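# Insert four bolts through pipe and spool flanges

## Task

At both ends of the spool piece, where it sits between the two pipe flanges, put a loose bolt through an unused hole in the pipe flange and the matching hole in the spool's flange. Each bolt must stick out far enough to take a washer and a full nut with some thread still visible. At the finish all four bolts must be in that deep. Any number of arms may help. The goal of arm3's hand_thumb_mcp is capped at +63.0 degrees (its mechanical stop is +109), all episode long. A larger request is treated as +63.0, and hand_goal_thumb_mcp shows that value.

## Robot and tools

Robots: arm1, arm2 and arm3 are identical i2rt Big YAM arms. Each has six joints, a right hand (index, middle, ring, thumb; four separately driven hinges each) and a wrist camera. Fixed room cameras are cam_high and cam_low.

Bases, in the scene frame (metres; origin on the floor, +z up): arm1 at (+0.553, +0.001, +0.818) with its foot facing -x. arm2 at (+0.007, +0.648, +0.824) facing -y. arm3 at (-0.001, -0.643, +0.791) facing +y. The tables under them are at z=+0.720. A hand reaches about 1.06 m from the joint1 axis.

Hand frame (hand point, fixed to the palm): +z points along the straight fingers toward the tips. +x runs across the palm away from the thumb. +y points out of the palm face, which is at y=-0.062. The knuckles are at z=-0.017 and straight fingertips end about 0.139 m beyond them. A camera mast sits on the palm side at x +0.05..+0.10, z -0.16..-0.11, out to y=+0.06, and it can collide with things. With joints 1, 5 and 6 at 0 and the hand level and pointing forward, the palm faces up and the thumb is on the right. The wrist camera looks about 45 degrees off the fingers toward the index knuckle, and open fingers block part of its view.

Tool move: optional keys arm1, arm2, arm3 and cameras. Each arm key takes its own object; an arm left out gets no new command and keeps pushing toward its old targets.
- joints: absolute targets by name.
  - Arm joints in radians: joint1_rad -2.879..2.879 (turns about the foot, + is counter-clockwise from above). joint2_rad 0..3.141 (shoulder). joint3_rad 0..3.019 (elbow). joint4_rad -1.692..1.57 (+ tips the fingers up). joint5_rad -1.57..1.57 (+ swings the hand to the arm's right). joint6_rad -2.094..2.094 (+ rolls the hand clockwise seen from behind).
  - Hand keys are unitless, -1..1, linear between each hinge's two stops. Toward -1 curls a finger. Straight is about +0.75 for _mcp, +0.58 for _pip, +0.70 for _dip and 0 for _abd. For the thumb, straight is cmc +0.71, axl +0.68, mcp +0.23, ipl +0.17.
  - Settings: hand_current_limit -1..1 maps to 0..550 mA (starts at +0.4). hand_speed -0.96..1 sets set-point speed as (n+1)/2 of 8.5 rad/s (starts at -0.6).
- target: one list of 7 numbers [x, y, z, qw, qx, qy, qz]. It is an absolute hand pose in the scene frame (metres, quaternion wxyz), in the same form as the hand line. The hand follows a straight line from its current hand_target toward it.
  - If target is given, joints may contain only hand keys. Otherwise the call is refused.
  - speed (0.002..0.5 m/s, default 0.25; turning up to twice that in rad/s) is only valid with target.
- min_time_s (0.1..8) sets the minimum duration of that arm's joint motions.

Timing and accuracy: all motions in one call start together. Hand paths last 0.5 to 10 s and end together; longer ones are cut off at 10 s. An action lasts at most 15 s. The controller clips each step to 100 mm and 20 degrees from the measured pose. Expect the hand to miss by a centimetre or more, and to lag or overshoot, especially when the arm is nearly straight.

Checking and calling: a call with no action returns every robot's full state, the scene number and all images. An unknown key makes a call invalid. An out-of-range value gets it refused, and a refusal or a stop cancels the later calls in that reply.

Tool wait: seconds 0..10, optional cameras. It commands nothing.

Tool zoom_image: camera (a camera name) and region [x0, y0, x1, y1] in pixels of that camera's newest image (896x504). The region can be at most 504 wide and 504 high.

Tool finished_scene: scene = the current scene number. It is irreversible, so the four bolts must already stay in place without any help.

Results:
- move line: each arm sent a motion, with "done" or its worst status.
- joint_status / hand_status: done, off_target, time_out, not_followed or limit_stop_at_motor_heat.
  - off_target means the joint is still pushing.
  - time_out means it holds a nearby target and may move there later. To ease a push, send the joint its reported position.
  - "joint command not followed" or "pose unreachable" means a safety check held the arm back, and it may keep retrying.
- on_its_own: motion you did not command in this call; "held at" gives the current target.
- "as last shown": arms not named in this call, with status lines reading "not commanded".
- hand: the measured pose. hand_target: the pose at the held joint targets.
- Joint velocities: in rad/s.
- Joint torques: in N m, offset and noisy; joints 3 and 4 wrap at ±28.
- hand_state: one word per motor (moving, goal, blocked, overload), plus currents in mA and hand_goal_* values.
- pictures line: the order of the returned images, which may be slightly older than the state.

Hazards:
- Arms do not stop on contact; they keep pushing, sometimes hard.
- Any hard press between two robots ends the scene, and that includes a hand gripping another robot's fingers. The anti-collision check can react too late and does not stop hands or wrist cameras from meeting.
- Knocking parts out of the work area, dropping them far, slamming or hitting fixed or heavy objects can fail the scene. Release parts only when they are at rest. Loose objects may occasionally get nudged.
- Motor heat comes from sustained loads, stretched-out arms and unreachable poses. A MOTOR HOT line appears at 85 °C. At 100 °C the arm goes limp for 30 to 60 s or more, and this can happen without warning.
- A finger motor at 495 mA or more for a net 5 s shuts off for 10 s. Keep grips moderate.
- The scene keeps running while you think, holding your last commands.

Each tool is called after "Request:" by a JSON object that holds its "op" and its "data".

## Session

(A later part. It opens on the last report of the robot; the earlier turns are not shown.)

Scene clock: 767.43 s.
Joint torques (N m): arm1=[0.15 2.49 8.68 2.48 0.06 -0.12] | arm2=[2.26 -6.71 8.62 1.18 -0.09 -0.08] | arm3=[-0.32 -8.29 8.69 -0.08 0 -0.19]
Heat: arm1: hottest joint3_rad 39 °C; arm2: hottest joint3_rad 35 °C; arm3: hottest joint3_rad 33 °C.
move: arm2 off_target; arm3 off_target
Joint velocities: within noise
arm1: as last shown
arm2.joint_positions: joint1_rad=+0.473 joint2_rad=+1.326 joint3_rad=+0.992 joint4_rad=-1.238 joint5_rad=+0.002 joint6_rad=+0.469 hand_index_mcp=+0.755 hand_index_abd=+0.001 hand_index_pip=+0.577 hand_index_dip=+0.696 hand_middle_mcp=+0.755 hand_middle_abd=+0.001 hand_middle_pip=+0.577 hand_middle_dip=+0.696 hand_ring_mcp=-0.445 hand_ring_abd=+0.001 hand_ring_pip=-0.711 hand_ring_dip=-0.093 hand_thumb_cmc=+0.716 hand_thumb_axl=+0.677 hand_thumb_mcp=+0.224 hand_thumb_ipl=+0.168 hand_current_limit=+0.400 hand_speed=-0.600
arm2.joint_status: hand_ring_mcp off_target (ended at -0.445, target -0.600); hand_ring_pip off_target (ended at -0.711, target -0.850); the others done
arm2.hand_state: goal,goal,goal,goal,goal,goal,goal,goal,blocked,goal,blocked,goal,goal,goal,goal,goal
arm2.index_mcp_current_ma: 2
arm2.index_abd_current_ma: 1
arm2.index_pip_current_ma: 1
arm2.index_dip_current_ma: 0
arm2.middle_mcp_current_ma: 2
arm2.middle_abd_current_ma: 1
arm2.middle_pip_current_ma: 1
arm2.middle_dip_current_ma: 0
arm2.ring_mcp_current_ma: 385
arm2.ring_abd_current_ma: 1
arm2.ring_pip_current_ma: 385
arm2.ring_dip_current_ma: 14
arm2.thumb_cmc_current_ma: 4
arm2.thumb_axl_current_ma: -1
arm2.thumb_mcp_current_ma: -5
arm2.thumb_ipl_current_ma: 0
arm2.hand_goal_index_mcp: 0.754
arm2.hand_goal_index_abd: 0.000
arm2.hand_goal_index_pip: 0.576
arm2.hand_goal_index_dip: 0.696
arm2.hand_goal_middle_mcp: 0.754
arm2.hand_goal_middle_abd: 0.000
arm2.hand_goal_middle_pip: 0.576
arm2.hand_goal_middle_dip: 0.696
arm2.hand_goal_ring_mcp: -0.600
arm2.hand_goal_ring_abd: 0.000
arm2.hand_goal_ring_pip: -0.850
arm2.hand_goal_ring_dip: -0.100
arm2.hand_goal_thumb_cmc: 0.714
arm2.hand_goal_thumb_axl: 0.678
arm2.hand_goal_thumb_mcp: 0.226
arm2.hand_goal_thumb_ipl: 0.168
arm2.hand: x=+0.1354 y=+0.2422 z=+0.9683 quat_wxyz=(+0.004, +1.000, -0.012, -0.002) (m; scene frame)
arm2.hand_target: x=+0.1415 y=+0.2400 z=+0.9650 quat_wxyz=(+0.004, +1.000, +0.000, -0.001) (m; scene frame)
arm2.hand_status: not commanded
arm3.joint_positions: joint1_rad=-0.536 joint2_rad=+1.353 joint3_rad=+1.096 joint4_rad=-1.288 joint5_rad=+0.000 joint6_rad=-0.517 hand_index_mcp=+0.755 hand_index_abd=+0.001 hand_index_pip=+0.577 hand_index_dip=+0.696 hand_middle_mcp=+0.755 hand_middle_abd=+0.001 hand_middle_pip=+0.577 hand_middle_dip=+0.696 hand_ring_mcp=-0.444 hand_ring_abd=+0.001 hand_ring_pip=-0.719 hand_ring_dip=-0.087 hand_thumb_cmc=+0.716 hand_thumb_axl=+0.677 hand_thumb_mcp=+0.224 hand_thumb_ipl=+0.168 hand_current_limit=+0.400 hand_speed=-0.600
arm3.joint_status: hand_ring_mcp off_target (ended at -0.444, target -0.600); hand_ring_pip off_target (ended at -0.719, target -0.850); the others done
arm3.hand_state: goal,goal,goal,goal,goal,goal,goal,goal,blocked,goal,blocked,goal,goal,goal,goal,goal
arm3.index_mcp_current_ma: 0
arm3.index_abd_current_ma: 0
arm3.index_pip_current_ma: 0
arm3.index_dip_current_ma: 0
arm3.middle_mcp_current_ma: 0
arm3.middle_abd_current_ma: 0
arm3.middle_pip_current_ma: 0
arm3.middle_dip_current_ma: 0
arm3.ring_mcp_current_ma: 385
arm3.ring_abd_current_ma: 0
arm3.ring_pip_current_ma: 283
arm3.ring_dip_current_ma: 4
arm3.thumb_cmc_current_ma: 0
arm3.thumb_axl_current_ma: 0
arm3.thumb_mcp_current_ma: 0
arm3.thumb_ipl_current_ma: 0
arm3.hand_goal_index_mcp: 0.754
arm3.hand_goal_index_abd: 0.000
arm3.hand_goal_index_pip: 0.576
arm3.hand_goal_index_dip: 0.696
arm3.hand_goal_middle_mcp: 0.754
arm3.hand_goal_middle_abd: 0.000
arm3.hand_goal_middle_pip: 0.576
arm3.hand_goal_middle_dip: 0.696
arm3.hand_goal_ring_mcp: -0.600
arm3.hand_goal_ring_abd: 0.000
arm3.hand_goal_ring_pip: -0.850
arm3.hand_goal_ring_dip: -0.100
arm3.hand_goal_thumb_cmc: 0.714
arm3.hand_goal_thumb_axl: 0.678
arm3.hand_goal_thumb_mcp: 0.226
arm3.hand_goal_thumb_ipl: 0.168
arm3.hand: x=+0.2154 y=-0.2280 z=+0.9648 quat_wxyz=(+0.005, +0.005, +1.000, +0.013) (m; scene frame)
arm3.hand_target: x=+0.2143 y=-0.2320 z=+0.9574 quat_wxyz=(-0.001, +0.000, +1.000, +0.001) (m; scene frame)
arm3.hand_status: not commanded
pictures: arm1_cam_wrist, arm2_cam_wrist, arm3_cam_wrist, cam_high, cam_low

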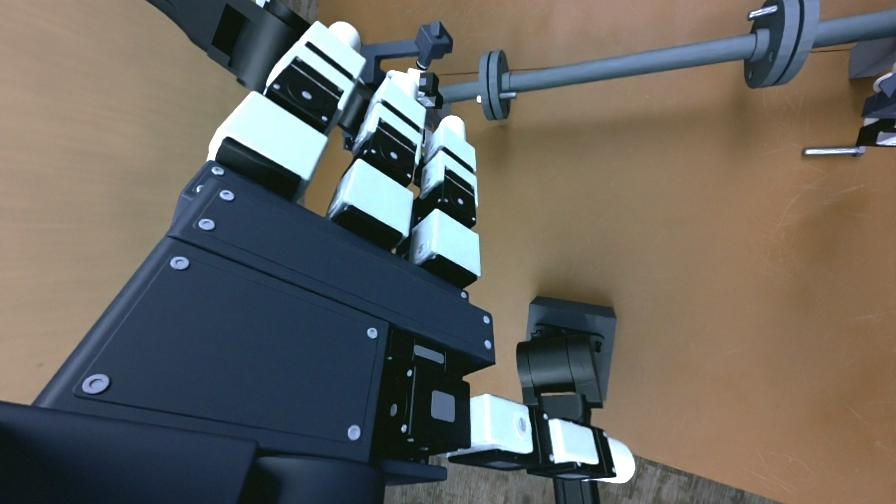

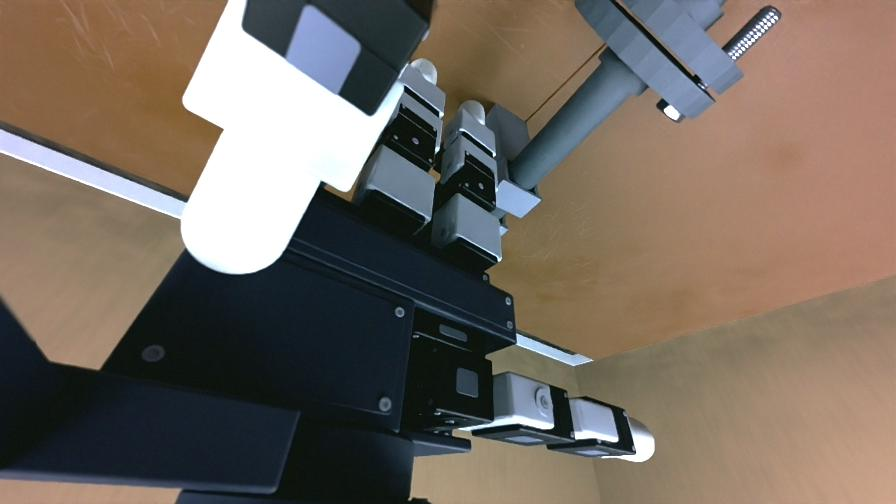

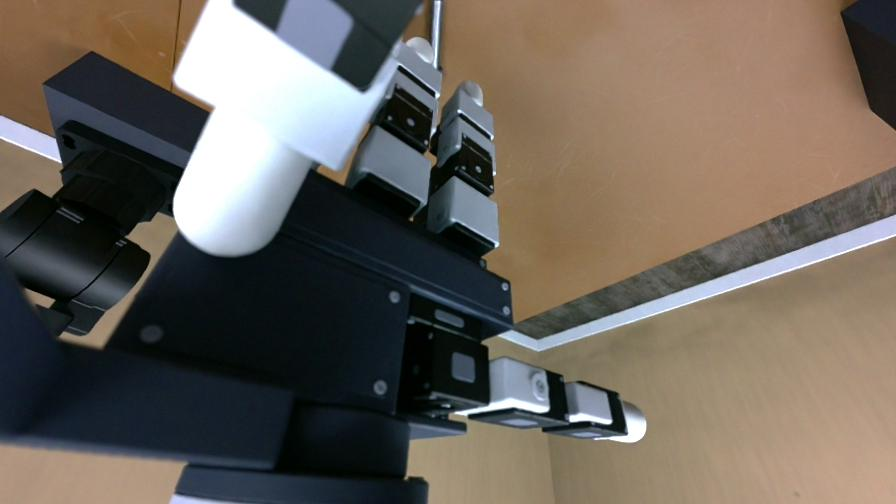

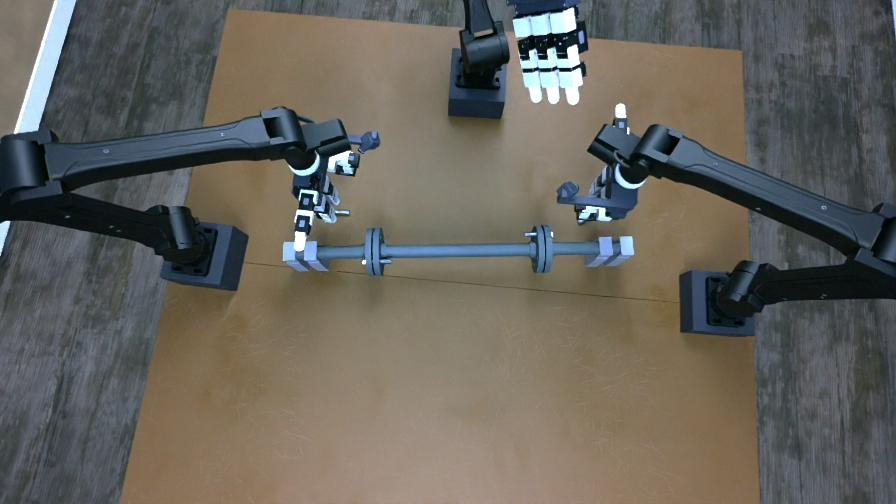

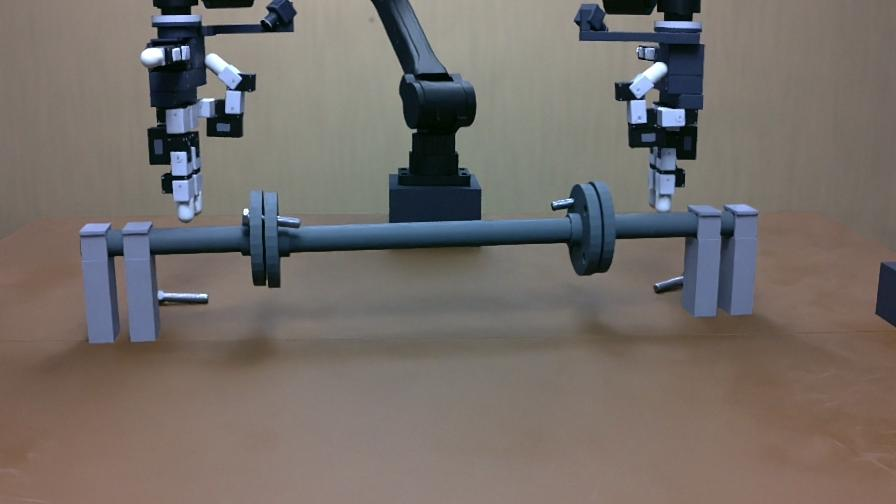

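Request:
{"op": "move", "data": {"arm2": {"target": [0.170, 0.266, 0.912, 0, 1, 0, 0], "speed": 0.15, "joints": {"hand_ring_mcp": 0.9, "hand_ring_pip": -0.9, "hand_ring_dip": -0.15}}, "arm3": {"target": [0.179, -0.270, 0.912, 0, -0.3123, 0.95, 0], "speed": 0.15, "joints": {"hand_ring_mcp": 0.9, "hand_ring_pip": -0.9, "hand_ring_dip": -0.15}}, "cameras": ["arm2_cam_wrist", "arm3_cam_wrist", "cam_high", "cam_low"]}}

Scene clock: 956.23 s.
Joint torques (N m): arm1=[0.21 2.49 8.68 2.48 0.07 -0.12] | arm2=[2.14 -6.36 7.95 1.13 -0.11 0.32] | arm3=[-0.85 -8.29 8.05 0.81 -0.03 -0.2]
Heat: arm1: hottest joint3_rad 40 °C; arm2: hottest joint3_rad 34 °C; arm3: hottest joint3_rad 32 °C.
move: arm2 done; arm3 done
Joint velocities: within noise
arm1: as last shown
arm2.joint_positions: joint1_rad=+0.577 joint2_rad=+1.362 joint3_rad=+0.883 joint4_rad=-1.093 joint5_rad=-0.004 joint6_rad=+0.538 hand_index_mcp=+0.755 hand_index_abd=+0.001 hand_index_pip=+0.577 hand_index_dip=+0.696 hand_middle_mcp=+0.755 hand_middle_abd=+0.001 hand_middle_pip=+0.577 hand_middle_dip=+0.696 hand_ring_mcp=+0.898 hand_ring_abd=+0.001 hand_ring_pip=-0.895 hand_ring_dip=-0.148 hand_thumb_cmc=+0.716 hand_thumb_axl=+0.677 hand_thumb_mcp=+0.224 hand_thumb_ipl=+0.168 hand_current_limit=+0.400 hand_speed=-0.600
arm2.joint_status: all done
arm2.hand_state: goal,goal,goal,goal,goal,goal,goal,goal,goal,goal,goal,goal,goal,goal,goal,goal
arm2.index_mcp_current_ma: 2
arm2.index_abd_current_ma: 1
arm2.index_pip_current_ma: 1
arm2.index_dip_current_ma: 0
arm2.middle_mcp_current_ma: 2
arm2.middle_abd_current_ma: 1
arm2.middle_pip_current_ma: 1
arm2.middle_dip_current_ma: 0
arm2.ring_mcp_current_ma: -4
arm2.ring_abd_current_ma: 1
arm2.ring_pip_current_ma: 10
arm2.ring_dip_current_ma: 4
arm2.thumb_cmc_current_ma: 4
arm2.thumb_axl_current_ma: -1
arm2.thumb_mcp_current_ma: -5
arm2.thumb_ipl_current_ma: 0
arm2.hand_goal_index_mcp: 0.754
arm2.hand_goal_index_abd: 0.000
arm2.hand_goal_index_pip: 0.576
arm2.hand_goal_index_dip: 0.696
arm2.hand_goal_middle_mcp: 0.754
arm2.hand_goal_middle_abd: 0.000
arm2.hand_goal_middle_pip: 0.576
arm2.hand_goal_middle_dip: 0.696
arm2.hand_goal_ring_mcp: 0.900
arm2.hand_goal_ring_abd: 0.000
arm2.hand_goal_ring_pip: -0.900
arm2.hand_goal_ring_dip: -0.150
arm2.hand_goal_thumb_cmc: 0.714
arm2.hand_goal_thumb_axl: 0.678
arm2.hand_goal_thumb_mcp: 0.226
arm2.hand_goal_thumb_ipl: 0.168
arm2.hand: x=+0.1679 y=+0.2662 z=+0.9175 quat_wxyz=(+0.002, +1.000, +0.006, +0.000) (m; scene frame)
arm2.hand_target: x=+0.1700 y=+0.2661 z=+0.9121 quat_wxyz=(+0.000, +1.000, +0.000, +0.000) (m; scene frame)
arm2.hand_status: done (0.006 m and 0.7 deg from the pose sent, 0.070 m and 1.5 deg at the start)
arm3.joint_positions: joint1_rad=-0.625 joint2_rad=+1.353 joint3_rad=+0.966 joint4_rad=-1.191 joint5_rad=+0.002 joint6_rad=-1.247 hand_index_mcp=+0.755 hand_index_abd=+0.001 hand_index_pip=+0.577 hand_index_dip=+0.696 hand_middle_mcp=+0.755 hand_middle_abd=+0.001 hand_middle_pip=+0.577 hand_middle_dip=+0.696 hand_ring_mcp=+0.897 hand_ring_abd=+0.001 hand_ring_pip=-0.895 hand_ring_dip=-0.147 hand_thumb_cmc=+0.716 hand_thumb_axl=+0.677 hand_thumb_mcp=+0.224 hand_thumb_ipl=+0.168 hand_current_limit=+0.400 hand_speed=-0.600
arm3.joint_status: all done
arm3.hand_state: goal,goal,goal,goal,goal,goal,goal,goal,goal,goal,goal,goal,goal,goal,goal,goal
arm3.index_mcp_current_ma: 0
arm3.index_abd_current_ma: 0
arm3.index_pip_current_ma: 0
arm3.index_dip_current_ma: 0
arm3.middle_mcp_current_ma: 0
arm3.middle_abd_current_ma: 0
arm3.middle_pip_current_ma: 0
arm3.middle_dip_current_ma: 0
arm3.ring_mcp_current_ma: 0
arm3.ring_abd_current_ma: 0
arm3.ring_pip_current_ma: 1
arm3.ring_dip_current_ma: 0
arm3.thumb_cmc_current_ma: 0
arm3.thumb_axl_current_ma: 0
arm3.thumb_mcp_current_ma: 0
arm3.thumb_ipl_current_ma: 0
arm3.hand_goal_index_mcp: 0.754
arm3.hand_goal_index_abd: 0.000
arm3.hand_goal_index_pip: 0.576
arm3.hand_goal_index_dip: 0.696
arm3.hand_goal_middle_mcp: 0.754
arm3.hand_goal_middle_abd: 0.000
arm3.hand_goal_middle_pip: 0.576
arm3.hand_goal_middle_dip: 0.696
arm3.hand_goal_ring_mcp: 0.900
arm3.hand_goal_ring_abd: 0.000
arm3.hand_goal_ring_pip: -0.900
arm3.hand_goal_ring_dip: -0.150
arm3.hand_goal_thumb_cmc: 0.714
arm3.hand_goal_thumb_axl: 0.678
arm3.hand_goal_thumb_mcp: 0.226
arm3.hand_goal_thumb_ipl: 0.168
arm3.hand: x=+0.1750 y=-0.2686 z=+0.9149 quat_wxyz=(-0.002, -0.311, +0.950, -0.001) (m; scene frame)
arm3.hand_target: x=+0.1790 y=-0.2700 z=+0.9120 quat_wxyz=(+0.000, -0.312, +0.950, +0.000) (m; scene frame)
arm3.hand_status: done (0.005 m and 0.4 deg from the pose sent, 0.077 m and 37.0 deg at the start)
pictures: arm2_cam_wrist, arm3_cam_wrist, cam_high, cam_low

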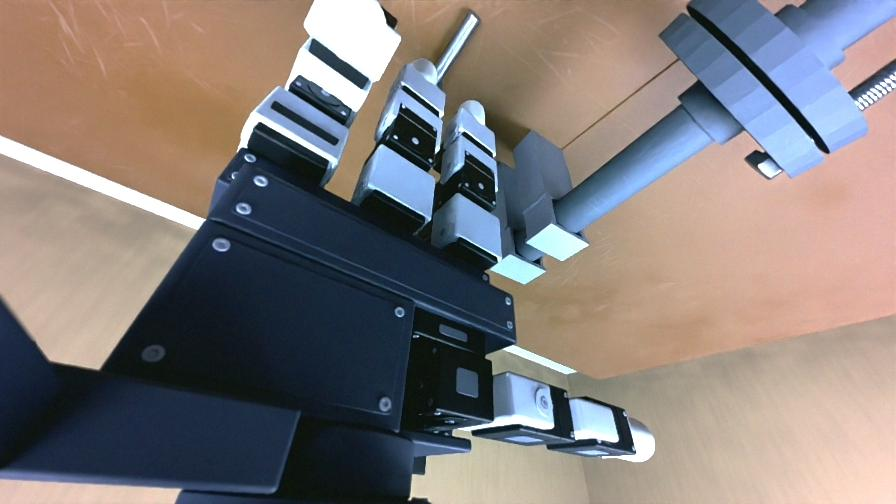

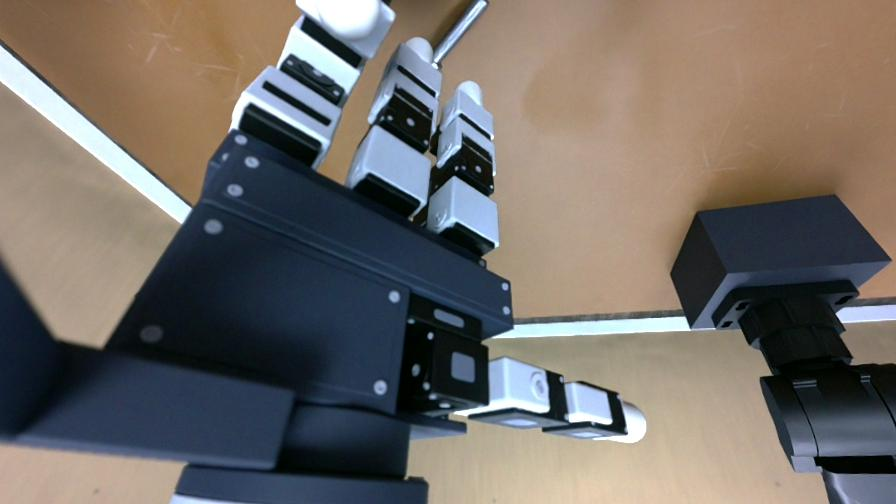

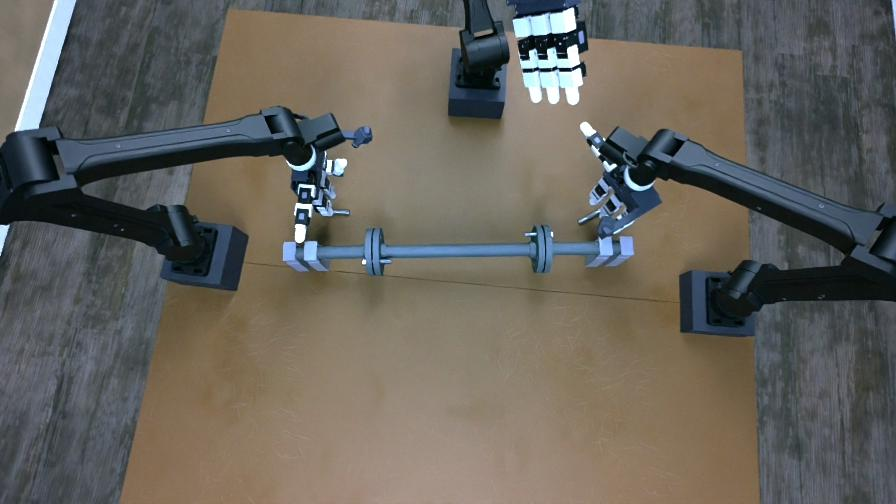

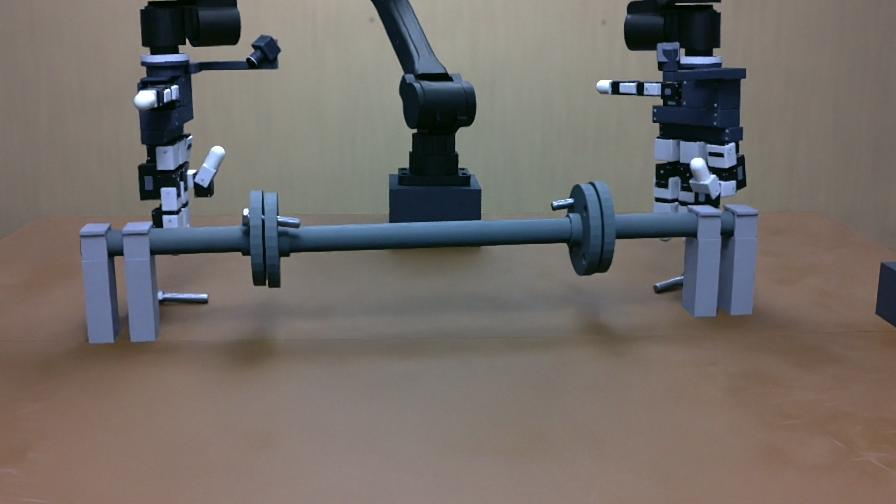

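Request:
{"op": "zoom_image", "data": {"camera": "arm2_cam_wrist", "region": [390, 0, 530, 120]}}

Request:
{"op": "zoom_image", "data": {"camera": "arm3_cam_wrist", "region": [390, 0, 530, 120]}}

Scaled by 3.600.

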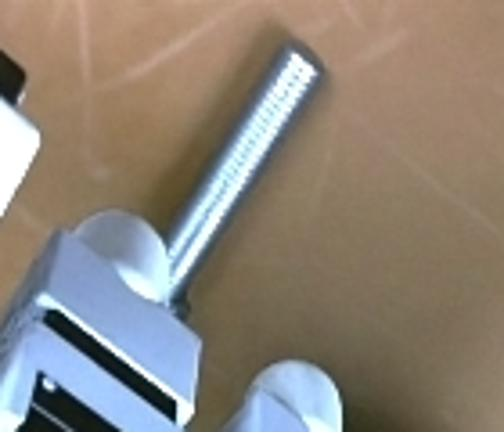

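Scaled by 3.600.

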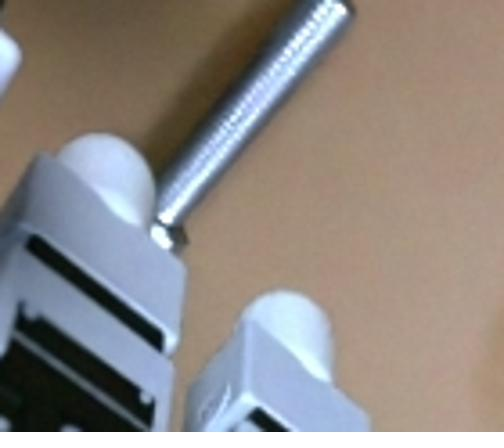

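Request:
{"op": "move", "data": {"arm2": {"target": [0.1706, 0.2738, 0.867, 0, 0.9973, 0.0732, 0], "speed": 0.1}, "arm3": {"target": [0.1907, -0.2681, 0.869, 0, -0.3019, 0.9533, 0], "speed": 0.1}, "cameras": ["arm2_cam_wrist", "arm3_cam_wrist"]}}

Request:
{"op": "zoom_image", "data": {"camera": "arm2_cam_wrist", "region": [390, 0, 530, 120]}}

Request:
{"op": "zoom_image", "data": {"camera": "arm3_cam_wrist", "region": [390, 0, 530, 120]}}

Scene clock: 1011.27 s.
Joint torques (N m): arm1=[0.15 2.49 8.68 2.48 0.06 -0.12] | arm2=[1.08 -6.3 7.42 1.13 -0.11 -0.09] | arm3=[-0.85 -8.12 7.71 0.84 -0.03 -0.18]
Heat: arm1: hottest joint3_rad 40 °C; arm2: hottest joint3_rad 33 °C; arm3: hottest joint3_rad 31 °C.
move: arm2 done; arm3 done
Joint velocities: within noise
arm1: as last shown
arm2.joint_positions: joint1_rad=+0.577 joint2_rad=+1.398 joint3_rad=+0.776 joint4_rad=-0.954 joint5_rad=-0.004 joint6_rad=+0.413 hand_index_mcp=+0.755 hand_index_abd=+0.001 hand_index_pip=+0.577 hand_index_dip=+0.696 hand_middle_mcp=+0.755 hand_middle_abd=+0.001 hand_middle_pip=+0.577 hand_middle_dip=+0.696 hand_ring_mcp=+0.898 hand_ring_abd=+0.001 hand_ring_pip=-0.895 hand_ring_dip=-0.148 hand_thumb_cmc=+0.716 hand_thumb_axl=+0.677 hand_thumb_mcp=+0.224 hand_thumb_ipl=+0.168 hand_current_limit=+0.400 hand_speed=-0.600
arm2.joint_status: not commanded
arm2.hand_state: goal,goal,goal,goal,goal,goal,goal,goal,goal,goal,goal,goal,goal,goal,goal,goal
arm2.index_mcp_current_ma: 1
arm2.index_abd_current_ma: 1
arm2.index_pip_current_ma: 1
arm2.index_dip_current_ma: 0
arm2.middle_mcp_current_ma: 1
arm2.middle_abd_current_ma: 1
arm2.middle_pip_current_ma: 1
arm2.middle_dip_current_ma: 0
arm2.ring_mcp_current_ma: -4
arm2.ring_abd_current_ma: 1
arm2.ring_pip_current_ma: 10
arm2.ring_dip_current_ma: 4
arm2.thumb_cmc_current_ma: 4
arm2.thumb_axl_current_ma: -1
arm2.thumb_mcp_current_ma: -5
arm2.thumb_ipl_current_ma: 0
arm2.hand_goal_index_mcp: 0.754
arm2.hand_goal_index_abd: 0.000
arm2.hand_goal_index_pip: 0.576
arm2.hand_goal_index_dip: 0.696
arm2.hand_goal_middle_mcp: 0.754
arm2.hand_goal_middle_abd: 0.000
arm2.hand_goal_middle_pip: 0.576
arm2.hand_goal_middle_dip: 0.696
arm2.hand_goal_ring_mcp: 0.900
arm2.hand_goal_ring_abd: 0.000
arm2.hand_goal_ring_pip: -0.900
arm2.hand_goal_ring_dip: -0.150
arm2.hand_goal_thumb_cmc: 0.714
arm2.hand_goal_thumb_axl: 0.678
arm2.hand_goal_thumb_mcp: 0.226
arm2.hand_goal_thumb_ipl: 0.168
arm2.hand: x=+0.1704 y=+0.2768 z=+0.8709 quat_wxyz=(+0.001, +0.998, +0.068, -0.001) (m; scene frame)
arm2.hand_target: x=+0.1705 y=+0.2739 z=+0.8671 quat_wxyz=(+0.000, +0.997, +0.073, +0.000) (m; scene frame)
arm2.hand_status: done (0.005 m and 0.6 deg from the pose sent, 0.051 m and 7.7 deg at the start)
arm3.joint_positions: joint1_rad=-0.645 joint2_rad=+1.417 joint3_rad=+0.913 joint4_rad=-1.065 joint5_rad=+0.002 joint6_rad=-1.248 hand_index_mcp=+0.755 hand_index_abd=+0.001 hand_index_pip=+0.577 hand_index_dip=+0.696 hand_middle_mcp=+0.755 hand_middle_abd=+0.001 hand_middle_pip=+0.577 hand_middle_dip=+0.696 hand_ring_mcp=+0.897 hand_ring_abd=+0.001 hand_ring_pip=-0.895 hand_ring_dip=-0.147 hand_thumb_cmc=+0.716 hand_thumb_axl=+0.677 hand_thumb_mcp=+0.224 hand_thumb_ipl=+0.168 hand_current_limit=+0.400 hand_speed=-0.600
arm3.joint_status: not commanded
arm3.hand_state: goal,goal,goal,goal,goal,goal,goal,goal,goal,goal,goal,goal,goal,goal,goal,goal
arm3.index_mcp_current_ma: 0
arm3.index_abd_current_ma: 0
arm3.index_pip_current_ma: 0
arm3.index_dip_current_ma: 0
arm3.middle_mcp_current_ma: 0
arm3.middle_abd_current_ma: 0
arm3.middle_pip_current_ma: 0
arm3.middle_dip_current_ma: 0
arm3.ring_mcp_current_ma: 0
arm3.ring_abd_current_ma: 0
arm3.ring_pip_current_ma: 1
arm3.ring_dip_current_ma: 0
arm3.thumb_cmc_current_ma: 0
arm3.thumb_axl_current_ma: 0
arm3.thumb_mcp_current_ma: 0
arm3.thumb_ipl_current_ma: 0
arm3.hand_goal_index_mcp: 0.754
arm3.hand_goal_index_abd: 0.000
arm3.hand_goal_index_pip: 0.576
arm3.hand_goal_index_dip: 0.696
arm3.hand_goal_middle_mcp: 0.754
arm3.hand_goal_middle_abd: 0.000
arm3.hand_goal_middle_pip: 0.576
arm3.hand_goal_middle_dip: 0.696
arm3.hand_goal_ring_mcp: 0.900
arm3.hand_goal_ring_abd: 0.000
arm3.hand_goal_ring_pip: -0.900
arm3.hand_goal_ring_dip: -0.150
arm3.hand_goal_thumb_cmc: 0.714
arm3.hand_goal_thumb_axl: 0.678
arm3.hand_goal_thumb_mcp: 0.226
arm3.hand_goal_thumb_ipl: 0.168
arm3.hand: x=+0.1867 y=-0.2664 z=+0.8746 quat_wxyz=(+0.000, -0.302, +0.953, +0.001) (m; scene frame)
arm3.hand_target: x=+0.1906 y=-0.2681 z=+0.8691 quat_wxyz=(+0.000, -0.302, +0.953, +0.000) (m; scene frame)
arm3.hand_status: done (0.007 m and 0.1 deg from the pose sent, 0.049 m and 1.1 deg at the start)
pictures: arm2_cam_wrist, arm3_cam_wrist

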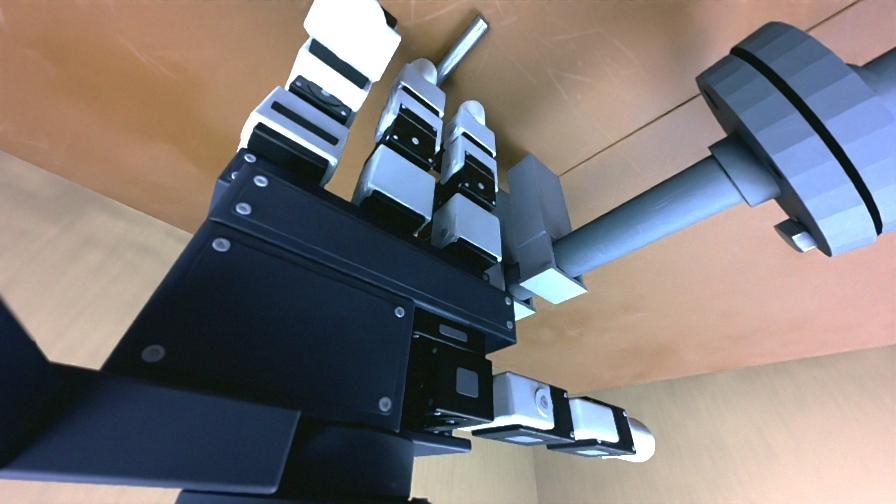

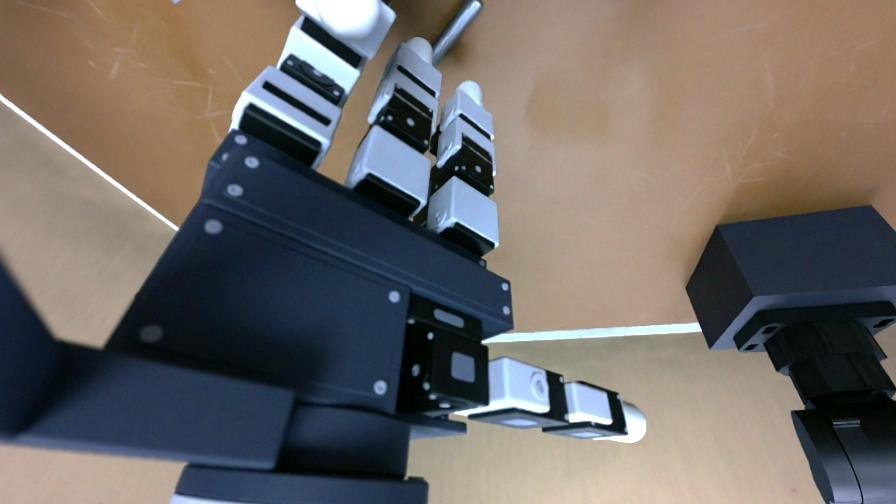

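Scaled by 3.600.

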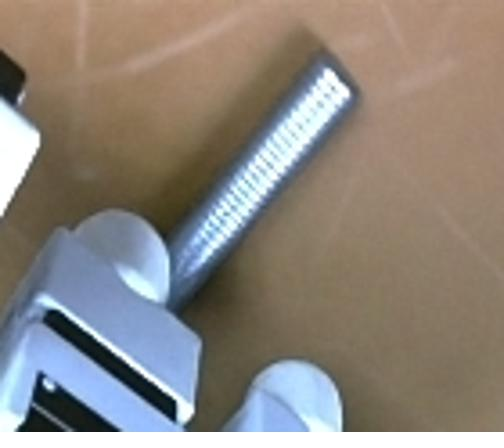

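Scaled by 3.600.

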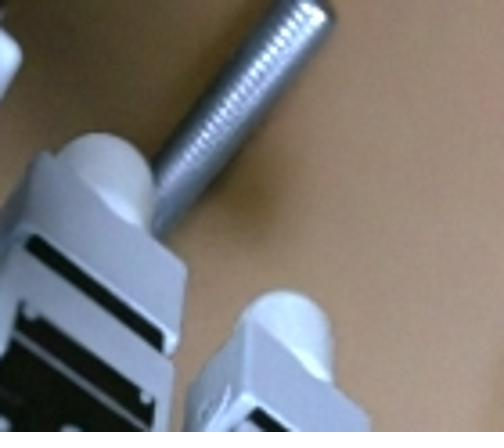

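Request:
{"op": "move", "data": {"arm2": {"target":[0.1708,0.2712,0.846,0,0.9963,0.0859,0],"speed":0.06}, "arm3": {"target":[0.1907,-0.2681,0.846,0,-0.3103,0.9506,0],"speed":0.06}, "cameras": ["arm2_cam_wrist","arm3_cam_wrist"]}}

Request:
{"op": "zoom_image", "data": {"camera": "arm2_cam_wrist", "region": [390, 0, 530, 120]}}

Request:
{"op": "zoom_image", "data": {"camera": "arm3_cam_wrist", "region": [390, 0, 530, 120]}}

Scene clock: 1075.53 s.
Joint torques (N m): arm1=[0.15 2.49 8.68 2.48 0.06 -0.12] | arm2=[1.14 -6.59 6.94 1.14 -0.08 -0.07] | arm3=[-0.85 -8.29 7.42 0.91 -0.03 -0.2]
Heat: arm1: hottest joint3_rad 40 °C; arm2: hottest joint3_rad 32 °C; arm3: hottest joint3_rad 32 °C.
move: arm2 done; arm3 done
Joint velocities: within noise
arm1.joint_positions: joint1_rad=+0.351 joint2_rad=+0.611 joint3_rad=+1.333 joint4_rad=-1.370 joint5_rad=-0.067 joint6_rad=+1.161 hand_index_mcp=+0.753 hand_index_abd=+0.000 hand_index_pip=+0.577 hand_index_dip=+0.696 hand_middle_mcp=+0.753 hand_middle_abd=+0.000 hand_middle_pip=+0.577 hand_middle_dip=+0.696 hand_ring_mcp=+0.753 hand_ring_abd=+0.000 hand_ring_pip=+0.577 hand_ring_dip=+0.696 hand_thumb_cmc=+0.714 hand_thumb_axl=+0.677 hand_thumb_mcp=+0.225 hand_thumb_ipl=+0.168 hand_current_limit=+0.400 hand_speed=-0.600
arm1.joint_status: not commanded
arm1.hand_state: goal,goal,goal,goal,goal,goal,goal,goal,goal,goal,goal,goal,goal,goal,goal,goal
arm1.index_mcp_current_ma: 0
arm1.index_abd_current_ma: 0
arm1.index_pip_current_ma: 0
arm1.index_dip_current_ma: 0
arm1.middle_mcp_current_ma: 0
arm1.middle_abd_current_ma: 0
arm1.middle_pip_current_ma: 0
arm1.middle_dip_current_ma: 0
arm1.ring_mcp_current_ma: 0
arm1.ring_abd_current_ma: 0
arm1.ring_pip_current_ma: 0
arm1.ring_dip_current_ma: 0
arm1.thumb_cmc_current_ma: 0
arm1.thumb_axl_current_ma: 0
arm1.thumb_mcp_current_ma: 0
arm1.thumb_ipl_current_ma: 0
arm1.hand_goal_index_mcp: 0.754
arm1.hand_goal_index_abd: 0.000
arm1.hand_goal_index_pip: 0.576
arm1.hand_goal_index_dip: 0.696
arm1.hand_goal_middle_mcp: 0.754
arm1.hand_goal_middle_abd: 0.000
arm1.hand_goal_middle_pip: 0.576
arm1.hand_goal_middle_dip: 0.696
arm1.hand_goal_ring_mcp: 0.754
arm1.hand_goal_ring_abd: 0.000
arm1.hand_goal_ring_pip: 0.576
arm1.hand_goal_ring_dip: 0.696
arm1.hand_goal_thumb_cmc: 0.714
arm1.hand_goal_thumb_axl: 0.678
arm1.hand_goal_thumb_mcp: 0.226
arm1.hand_goal_thumb_ipl: 0.168
arm1.hand: x=+0.2935 y=-0.0272 z=+1.3305 quat_wxyz=(+0.441, +0.361, -0.821, +0.019) (m; scene frame)
arm1.hand_target: x=+0.2953 y=-0.0266 z=+1.3425 quat_wxyz=(+0.453, +0.360, -0.816, +0.019) (m; scene frame)
arm1.hand_status: not commanded
arm2.joint_positions: joint1_rad=+0.569 joint2_rad=+1.442 joint3_rad=+0.754 joint4_rad=-0.886 joint5_rad=-0.005 joint6_rad=+0.379 hand_index_mcp=+0.755 hand_index_abd=+0.001 hand_index_pip=+0.577 hand_index_dip=+0.696 hand_middle_mcp=+0.755 hand_middle_abd=+0.000 hand_middle_pip=+0.577 hand_middle_dip=+0.696 hand_ring_mcp=+0.898 hand_ring_abd=+0.001 hand_ring_pip=-0.895 hand_ring_dip=-0.148 hand_thumb_cmc=+0.716 hand_thumb_axl=+0.677 hand_thumb_mcp=+0.224 hand_thumb_ipl=+0.168 hand_current_limit=+0.400 hand_speed=-0.600
arm2.joint_status: not commanded
arm2.hand_state: goal,goal,goal,goal,goal,goal,goal,goal,goal,goal,goal,goal,goal,goal,goal,goal
arm2.index_mcp_current_ma: 1
arm2.index_abd_current_ma: 1
arm2.index_pip_current_ma: 1
arm2.index_dip_current_ma: 0
arm2.middle_mcp_current_ma: 1
arm2.middle_abd_current_ma: 0
arm2.middle_pip_current_ma: 1
arm2.middle_dip_current_ma: 0
arm2.ring_mcp_current_ma: -4
arm2.ring_abd_current_ma: 1
arm2.ring_pip_current_ma: 10
arm2.ring_dip_current_ma: 4
arm2.thumb_cmc_current_ma: 4
arm2.thumb_axl_current_ma: -1
arm2.thumb_mcp_current_ma: -5
arm2.thumb_ipl_current_ma: 0
arm2.hand_goal_index_mcp: 0.754
arm2.hand_goal_index_abd: 0.000
arm2.hand_goal_index_pip: 0.576
arm2.hand_goal_index_dip: 0.696
arm2.hand_goal_middle_mcp: 0.754
arm2.hand_goal_middle_abd: 0.000
arm2.hand_goal_middle_pip: 0.576
arm2.hand_goal_middle_dip: 0.696
arm2.hand_goal_ring_mcp: 0.900
arm2.hand_goal_ring_abd: 0.000
arm2.hand_goal_ring_pip: -0.900
arm2.hand_goal_ring_dip: -0.150
arm2.hand_goal_thumb_cmc: 0.714
arm2.hand_goal_thumb_axl: 0.678
arm2.hand_goal_thumb_mcp: 0.226
arm2.hand_goal_thumb_ipl: 0.168
arm2.hand: x=+0.1713 y=+0.2733 z=+0.8505 quat_wxyz=(+0.001, +0.997, +0.081, +0.000) (m; scene frame)
arm2.hand_target: x=+0.1708 y=+0.2713 z=+0.8461 quat_wxyz=(+0.000, +0.996, +0.086, +0.000) (m; scene frame)
arm2.hand_status: done (0.005 m and 0.6 deg from the pose sent, 0.026 m and 2.1 deg at the start)
arm3.joint_positions: joint1_rad=-0.647 joint2_rad=+1.456 joint3_rad=+0.883 joint4_rad=-0.998 joint5_rad=+0.002 joint6_rad=-1.266 hand_index_mcp=+0.755 hand_index_abd=+0.001 hand_index_pip=+0.577 hand_index_dip=+0.696 hand_middle_mcp=+0.755 hand_middle_abd=-0.002 hand_middle_pip=+0.577 hand_middle_dip=+0.696 hand_ring_mcp=+0.897 hand_ring_abd=+0.001 hand_ring_pip=-0.895 hand_ring_dip=-0.147 hand_thumb_cmc=+0.716 hand_thumb_axl=+0.677 hand_thumb_mcp=+0.224 hand_thumb_ipl=+0.168 hand_current_limit=+0.400 hand_speed=-0.600
arm3.joint_status: not commanded
arm3.hand_state: goal,goal,goal,goal,goal,goal,goal,goal,goal,goal,goal,goal,goal,goal,goal,goal
arm3.index_mcp_current_ma: 0
arm3.index_abd_current_ma: 0
arm3.index_pip_current_ma: 0
arm3.index_dip_current_ma: 0
arm3.middle_mcp_current_ma: 0
arm3.middle_abd_current_ma: 0
arm3.middle_pip_current_ma: 0
arm3.middle_dip_current_ma: 0
arm3.ring_mcp_current_ma: 0
arm3.ring_abd_current_ma: 0
arm3.ring_pip_current_ma: 1
arm3.ring_dip_current_ma: 0
arm3.thumb_cmc_current_ma: 0
arm3.thumb_axl_current_ma: 0
arm3.thumb_mcp_current_ma: 0
arm3.thumb_ipl_current_ma: 0
arm3.hand_goal_index_mcp: 0.754
arm3.hand_goal_index_abd: 0.000
arm3.hand_goal_index_pip: 0.576
arm3.hand_goal_index_dip: 0.696
arm3.hand_goal_middle_mcp: 0.754
arm3.hand_goal_middle_abd: 0.000
arm3.hand_goal_middle_pip: 0.576
arm3.hand_goal_middle_dip: 0.696
arm3.hand_goal_ring_mcp: 0.900
arm3.hand_goal_ring_abd: 0.000
arm3.hand_goal_ring_pip: -0.900
arm3.hand_goal_ring_dip: -0.150
arm3.hand_goal_thumb_cmc: 0.714
arm3.hand_goal_thumb_axl: 0.678
arm3.hand_goal_thumb_mcp: 0.226
arm3.hand_goal_thumb_ipl: 0.168
arm3.hand: x=+0.1866 y=-0.2665 z=+0.8515 quat_wxyz=(+0.000, -0.309, +0.951, +0.000) (m; scene frame)
arm3.hand_target: x=+0.1907 y=-0.2682 z=+0.8460 quat_wxyz=(+0.000, -0.310, +0.951, +0.000) (m; scene frame)
arm3.hand_status: done (0.007 m and 0.1 deg from the pose sent, 0.029 m and 1.1 deg at the start)
pictures: arm2_cam_wrist, arm3_cam_wrist

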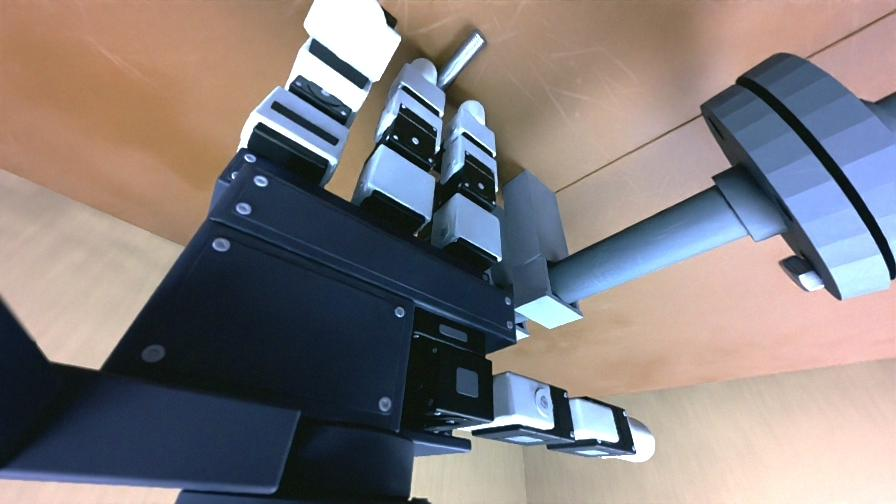

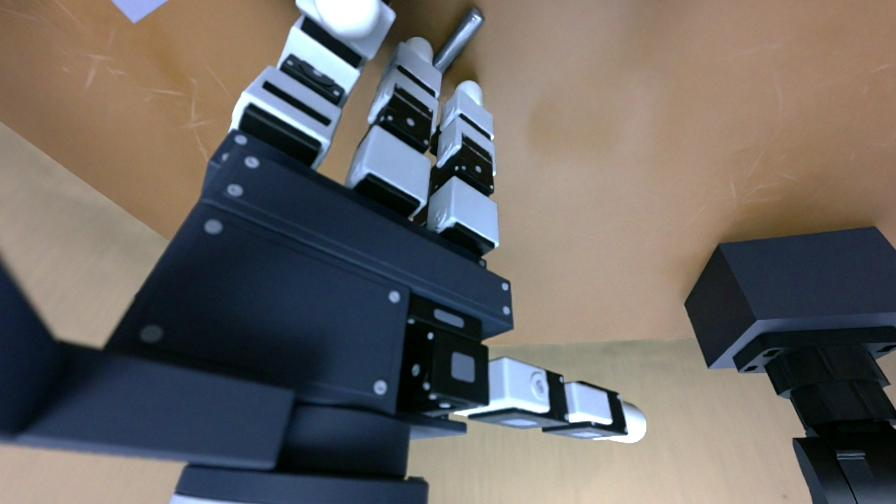

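Scaled by 3.600.

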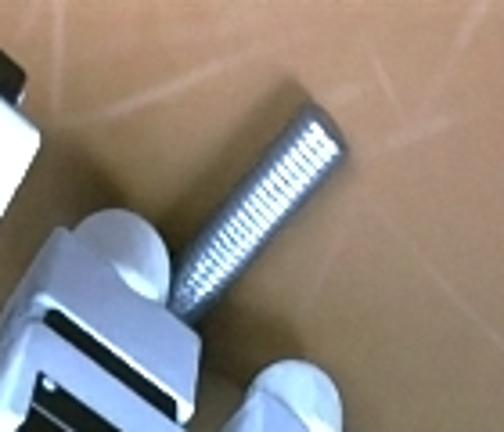

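Scaled by 3.600.

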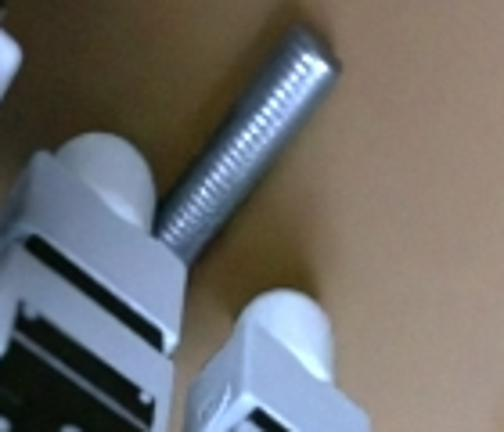

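Request:
{"op": "move", "data": {"arm2": {"target":[0.1738,0.2718,0.8375,0,0.9963,0.0859,0],"speed":0.06}, "arm3": {"target":[0.1868,-0.2712,0.838,0,-0.3338,0.9426,0],"speed":0.06}, "cameras": ["arm2_cam_wrist","arm3_cam_wrist"]}}

Request:
{"op": "zoom_image", "data": {"camera": "arm2_cam_wrist", "region": [390, 0, 530, 120]}}

Request:
{"op": "zoom_image", "data": {"camera": "arm3_cam_wrist", "region": [390, 0, 530, 120]}}

Scene clock: 1097.87 s.
Joint torques (N m): arm1=[0.15 2.49 8.68 2.48 0.06 -0.12] | arm2=[1.79 -6.36 6.71 1.24 -0.08 0.01] | arm3=[-0.85 -7.53 6.71 1.1 -0.04 -0.2]
Heat: arm1: hottest joint3_rad 40 °C; arm2: hottest joint3_rad 32 °C; arm3: hottest joint3_rad 31 °C.
move: arm2 done; arm3 off_target
Joint velocities: within noise
arm1: as last shown
arm2.joint_positions: joint1_rad=+0.569 joint2_rad=+1.458 joint3_rad=+0.749 joint4_rad=-0.860 joint5_rad=-0.005 joint6_rad=+0.379 hand_index_mcp=+0.755 hand_index_abd=+0.001 hand_index_pip=+0.577 hand_index_dip=+0.696 hand_middle_mcp=+0.755 hand_middle_abd=-0.001 hand_middle_pip=+0.577 hand_middle_dip=+0.696 hand_ring_mcp=+0.898 hand_ring_abd=+0.001 hand_ring_pip=-0.895 hand_ring_dip=-0.148 hand_thumb_cmc=+0.716 hand_thumb_axl=+0.677 hand_thumb_mcp=+0.224 hand_thumb_ipl=+0.168 hand_current_limit=+0.400 hand_speed=-0.600
arm2.joint_status: not commanded
arm2.hand_state: goal,goal,goal,goal,goal,goal,goal,goal,goal,goal,goal,goal,goal,goal,goal,goal
arm2.index_mcp_current_ma: 2
arm2.index_abd_current_ma: 1
arm2.index_pip_current_ma: 1
arm2.index_dip_current_ma: 0
arm2.middle_mcp_current_ma: 1
arm2.middle_abd_current_ma: -1
arm2.middle_pip_current_ma: 1
arm2.middle_dip_current_ma: 0
arm2.ring_mcp_current_ma: -4
arm2.ring_abd_current_ma: 1
arm2.ring_pip_current_ma: 10
arm2.ring_dip_current_ma: 4
arm2.thumb_cmc_current_ma: 4
arm2.thumb_axl_current_ma: -1
arm2.thumb_mcp_current_ma: -5
arm2.thumb_ipl_current_ma: 0
arm2.hand_goal_index_mcp: 0.754
arm2.hand_goal_index_abd: 0.000
arm2.hand_goal_index_pip: 0.576
arm2.hand_goal_index_dip: 0.696
arm2.hand_goal_middle_mcp: 0.754
arm2.hand_goal_middle_abd: 0.000
arm2.hand_goal_middle_pip: 0.576
arm2.hand_goal_middle_dip: 0.696
arm2.hand_goal_ring_mcp: 0.900
arm2.hand_goal_ring_abd: 0.000
arm2.hand_goal_ring_pip: -0.900
arm2.hand_goal_ring_dip: -0.150
arm2.hand_goal_thumb_cmc: 0.714
arm2.hand_goal_thumb_axl: 0.678
arm2.hand_goal_thumb_mcp: 0.226
arm2.hand_goal_thumb_ipl: 0.168
arm2.hand: x=+0.1723 y=+0.2716 z=+0.8443 quat_wxyz=(+0.003, +0.997, +0.081, +0.001) (m; scene frame)
arm2.hand_target: x=+0.1737 y=+0.2719 z=+0.8377 quat_wxyz=(+0.000, +0.996, +0.086, +0.000) (m; scene frame)
arm2.hand_status: done (0.007 m and 0.7 deg from the pose sent, 0.013 m and 0.6 deg at the start)
arm3.joint_positions: joint1_rad=-0.650 joint2_rad=+1.456 joint3_rad=+0.877 joint4_rad=-0.979 joint5_rad=+0.002 joint6_rad=-1.318 hand_index_mcp=+0.757 hand_index_abd=-0.015 hand_index_pip=+0.577 hand_index_dip=+0.696 hand_middle_mcp=+0.754 hand_middle_abd=-0.002 hand_middle_pip=+0.577 hand_middle_dip=+0.696 hand_ring_mcp=+0.897 hand_ring_abd=+0.001 hand_ring_pip=-0.895 hand_ring_dip=-0.147 hand_thumb_cmc=+0.716 hand_thumb_axl=+0.677 hand_thumb_mcp=+0.224 hand_thumb_ipl=+0.168 hand_current_limit=+0.400 hand_speed=-0.600
arm3.joint_status: not commanded
arm3.hand_state: goal,goal,goal,goal,goal,goal,goal,goal,goal,goal,goal,goal,goal,goal,goal,goal
arm3.index_mcp_current_ma: 0
arm3.index_abd_current_ma: -4
arm3.index_pip_current_ma: 0
arm3.index_dip_current_ma: 0
arm3.middle_mcp_current_ma: 0
arm3.middle_abd_current_ma: 0
arm3.middle_pip_current_ma: 0
arm3.middle_dip_current_ma: 0
arm3.ring_mcp_current_ma: 0
arm3.ring_abd_current_ma: 0
arm3.ring_pip_current_ma: 1
arm3.ring_dip_current_ma: 0
arm3.thumb_cmc_current_ma: 0
arm3.thumb_axl_current_ma: 0
arm3.thumb_mcp_current_ma: 0
arm3.thumb_ipl_current_ma: 0
arm3.hand_goal_index_mcp: 0.754
arm3.hand_goal_index_abd: 0.000
arm3.hand_goal_index_pip: 0.576
arm3.hand_goal_index_dip: 0.696
arm3.hand_goal_middle_mcp: 0.754
arm3.hand_goal_middle_abd: 0.000
arm3.hand_goal_middle_pip: 0.576
arm3.hand_goal_middle_dip: 0.696
arm3.hand_goal_ring_mcp: 0.900
arm3.hand_goal_ring_abd: 0.000
arm3.hand_goal_ring_pip: -0.900
arm3.hand_goal_ring_dip: -0.150
arm3.hand_goal_thumb_cmc: 0.714
arm3.hand_goal_thumb_axl: 0.678
arm3.hand_goal_thumb_mcp: 0.226
arm3.hand_goal_thumb_ipl: 0.168
arm3.hand: x=+0.1849 y=-0.2670 z=+0.8503 quat_wxyz=(+0.005, -0.332, +0.943, +0.004) (m; scene frame)
arm3.hand_target: x=+0.1866 y=-0.2715 z=+0.8383 quat_wxyz=(+0.000, -0.334, +0.943, +0.000) (m; scene frame)
arm3.hand_status: off_target (0.013 m and 0.8 deg from the pose sent, 0.014 m and 3.0 deg at the start)
pictures: arm2_cam_wrist, arm3_cam_wrist

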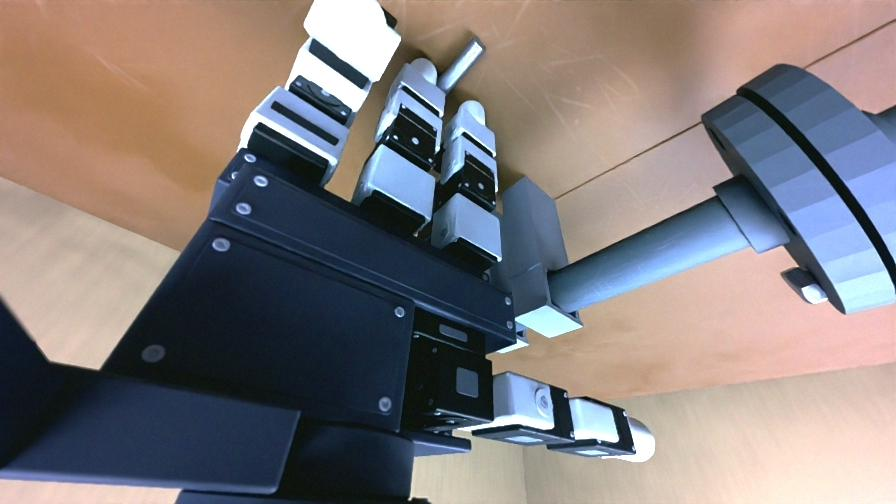

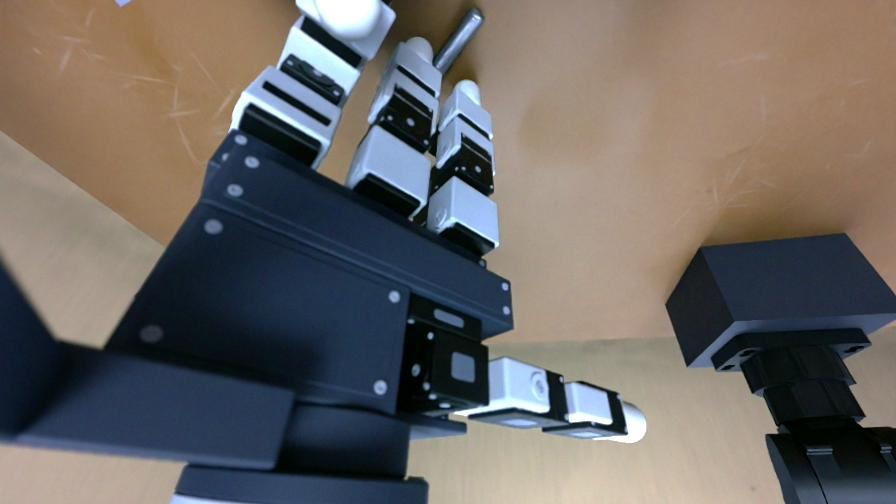

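Scaled by 3.600.

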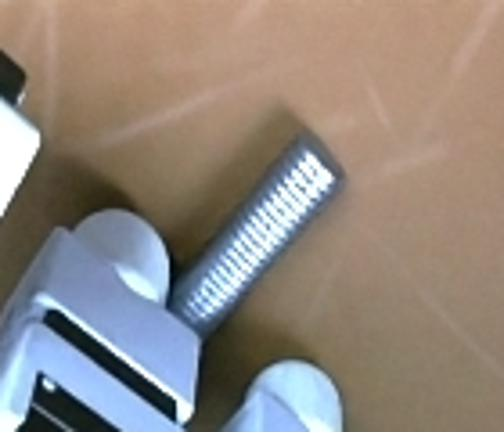

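Scaled by 3.600.

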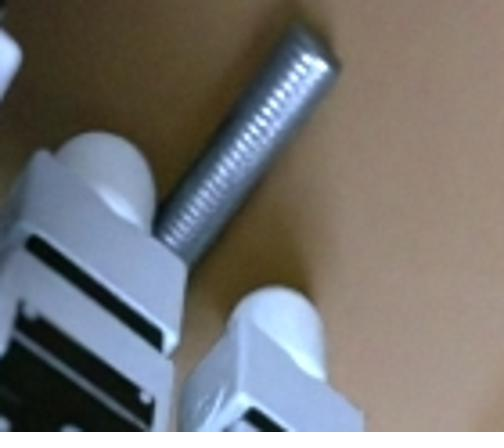

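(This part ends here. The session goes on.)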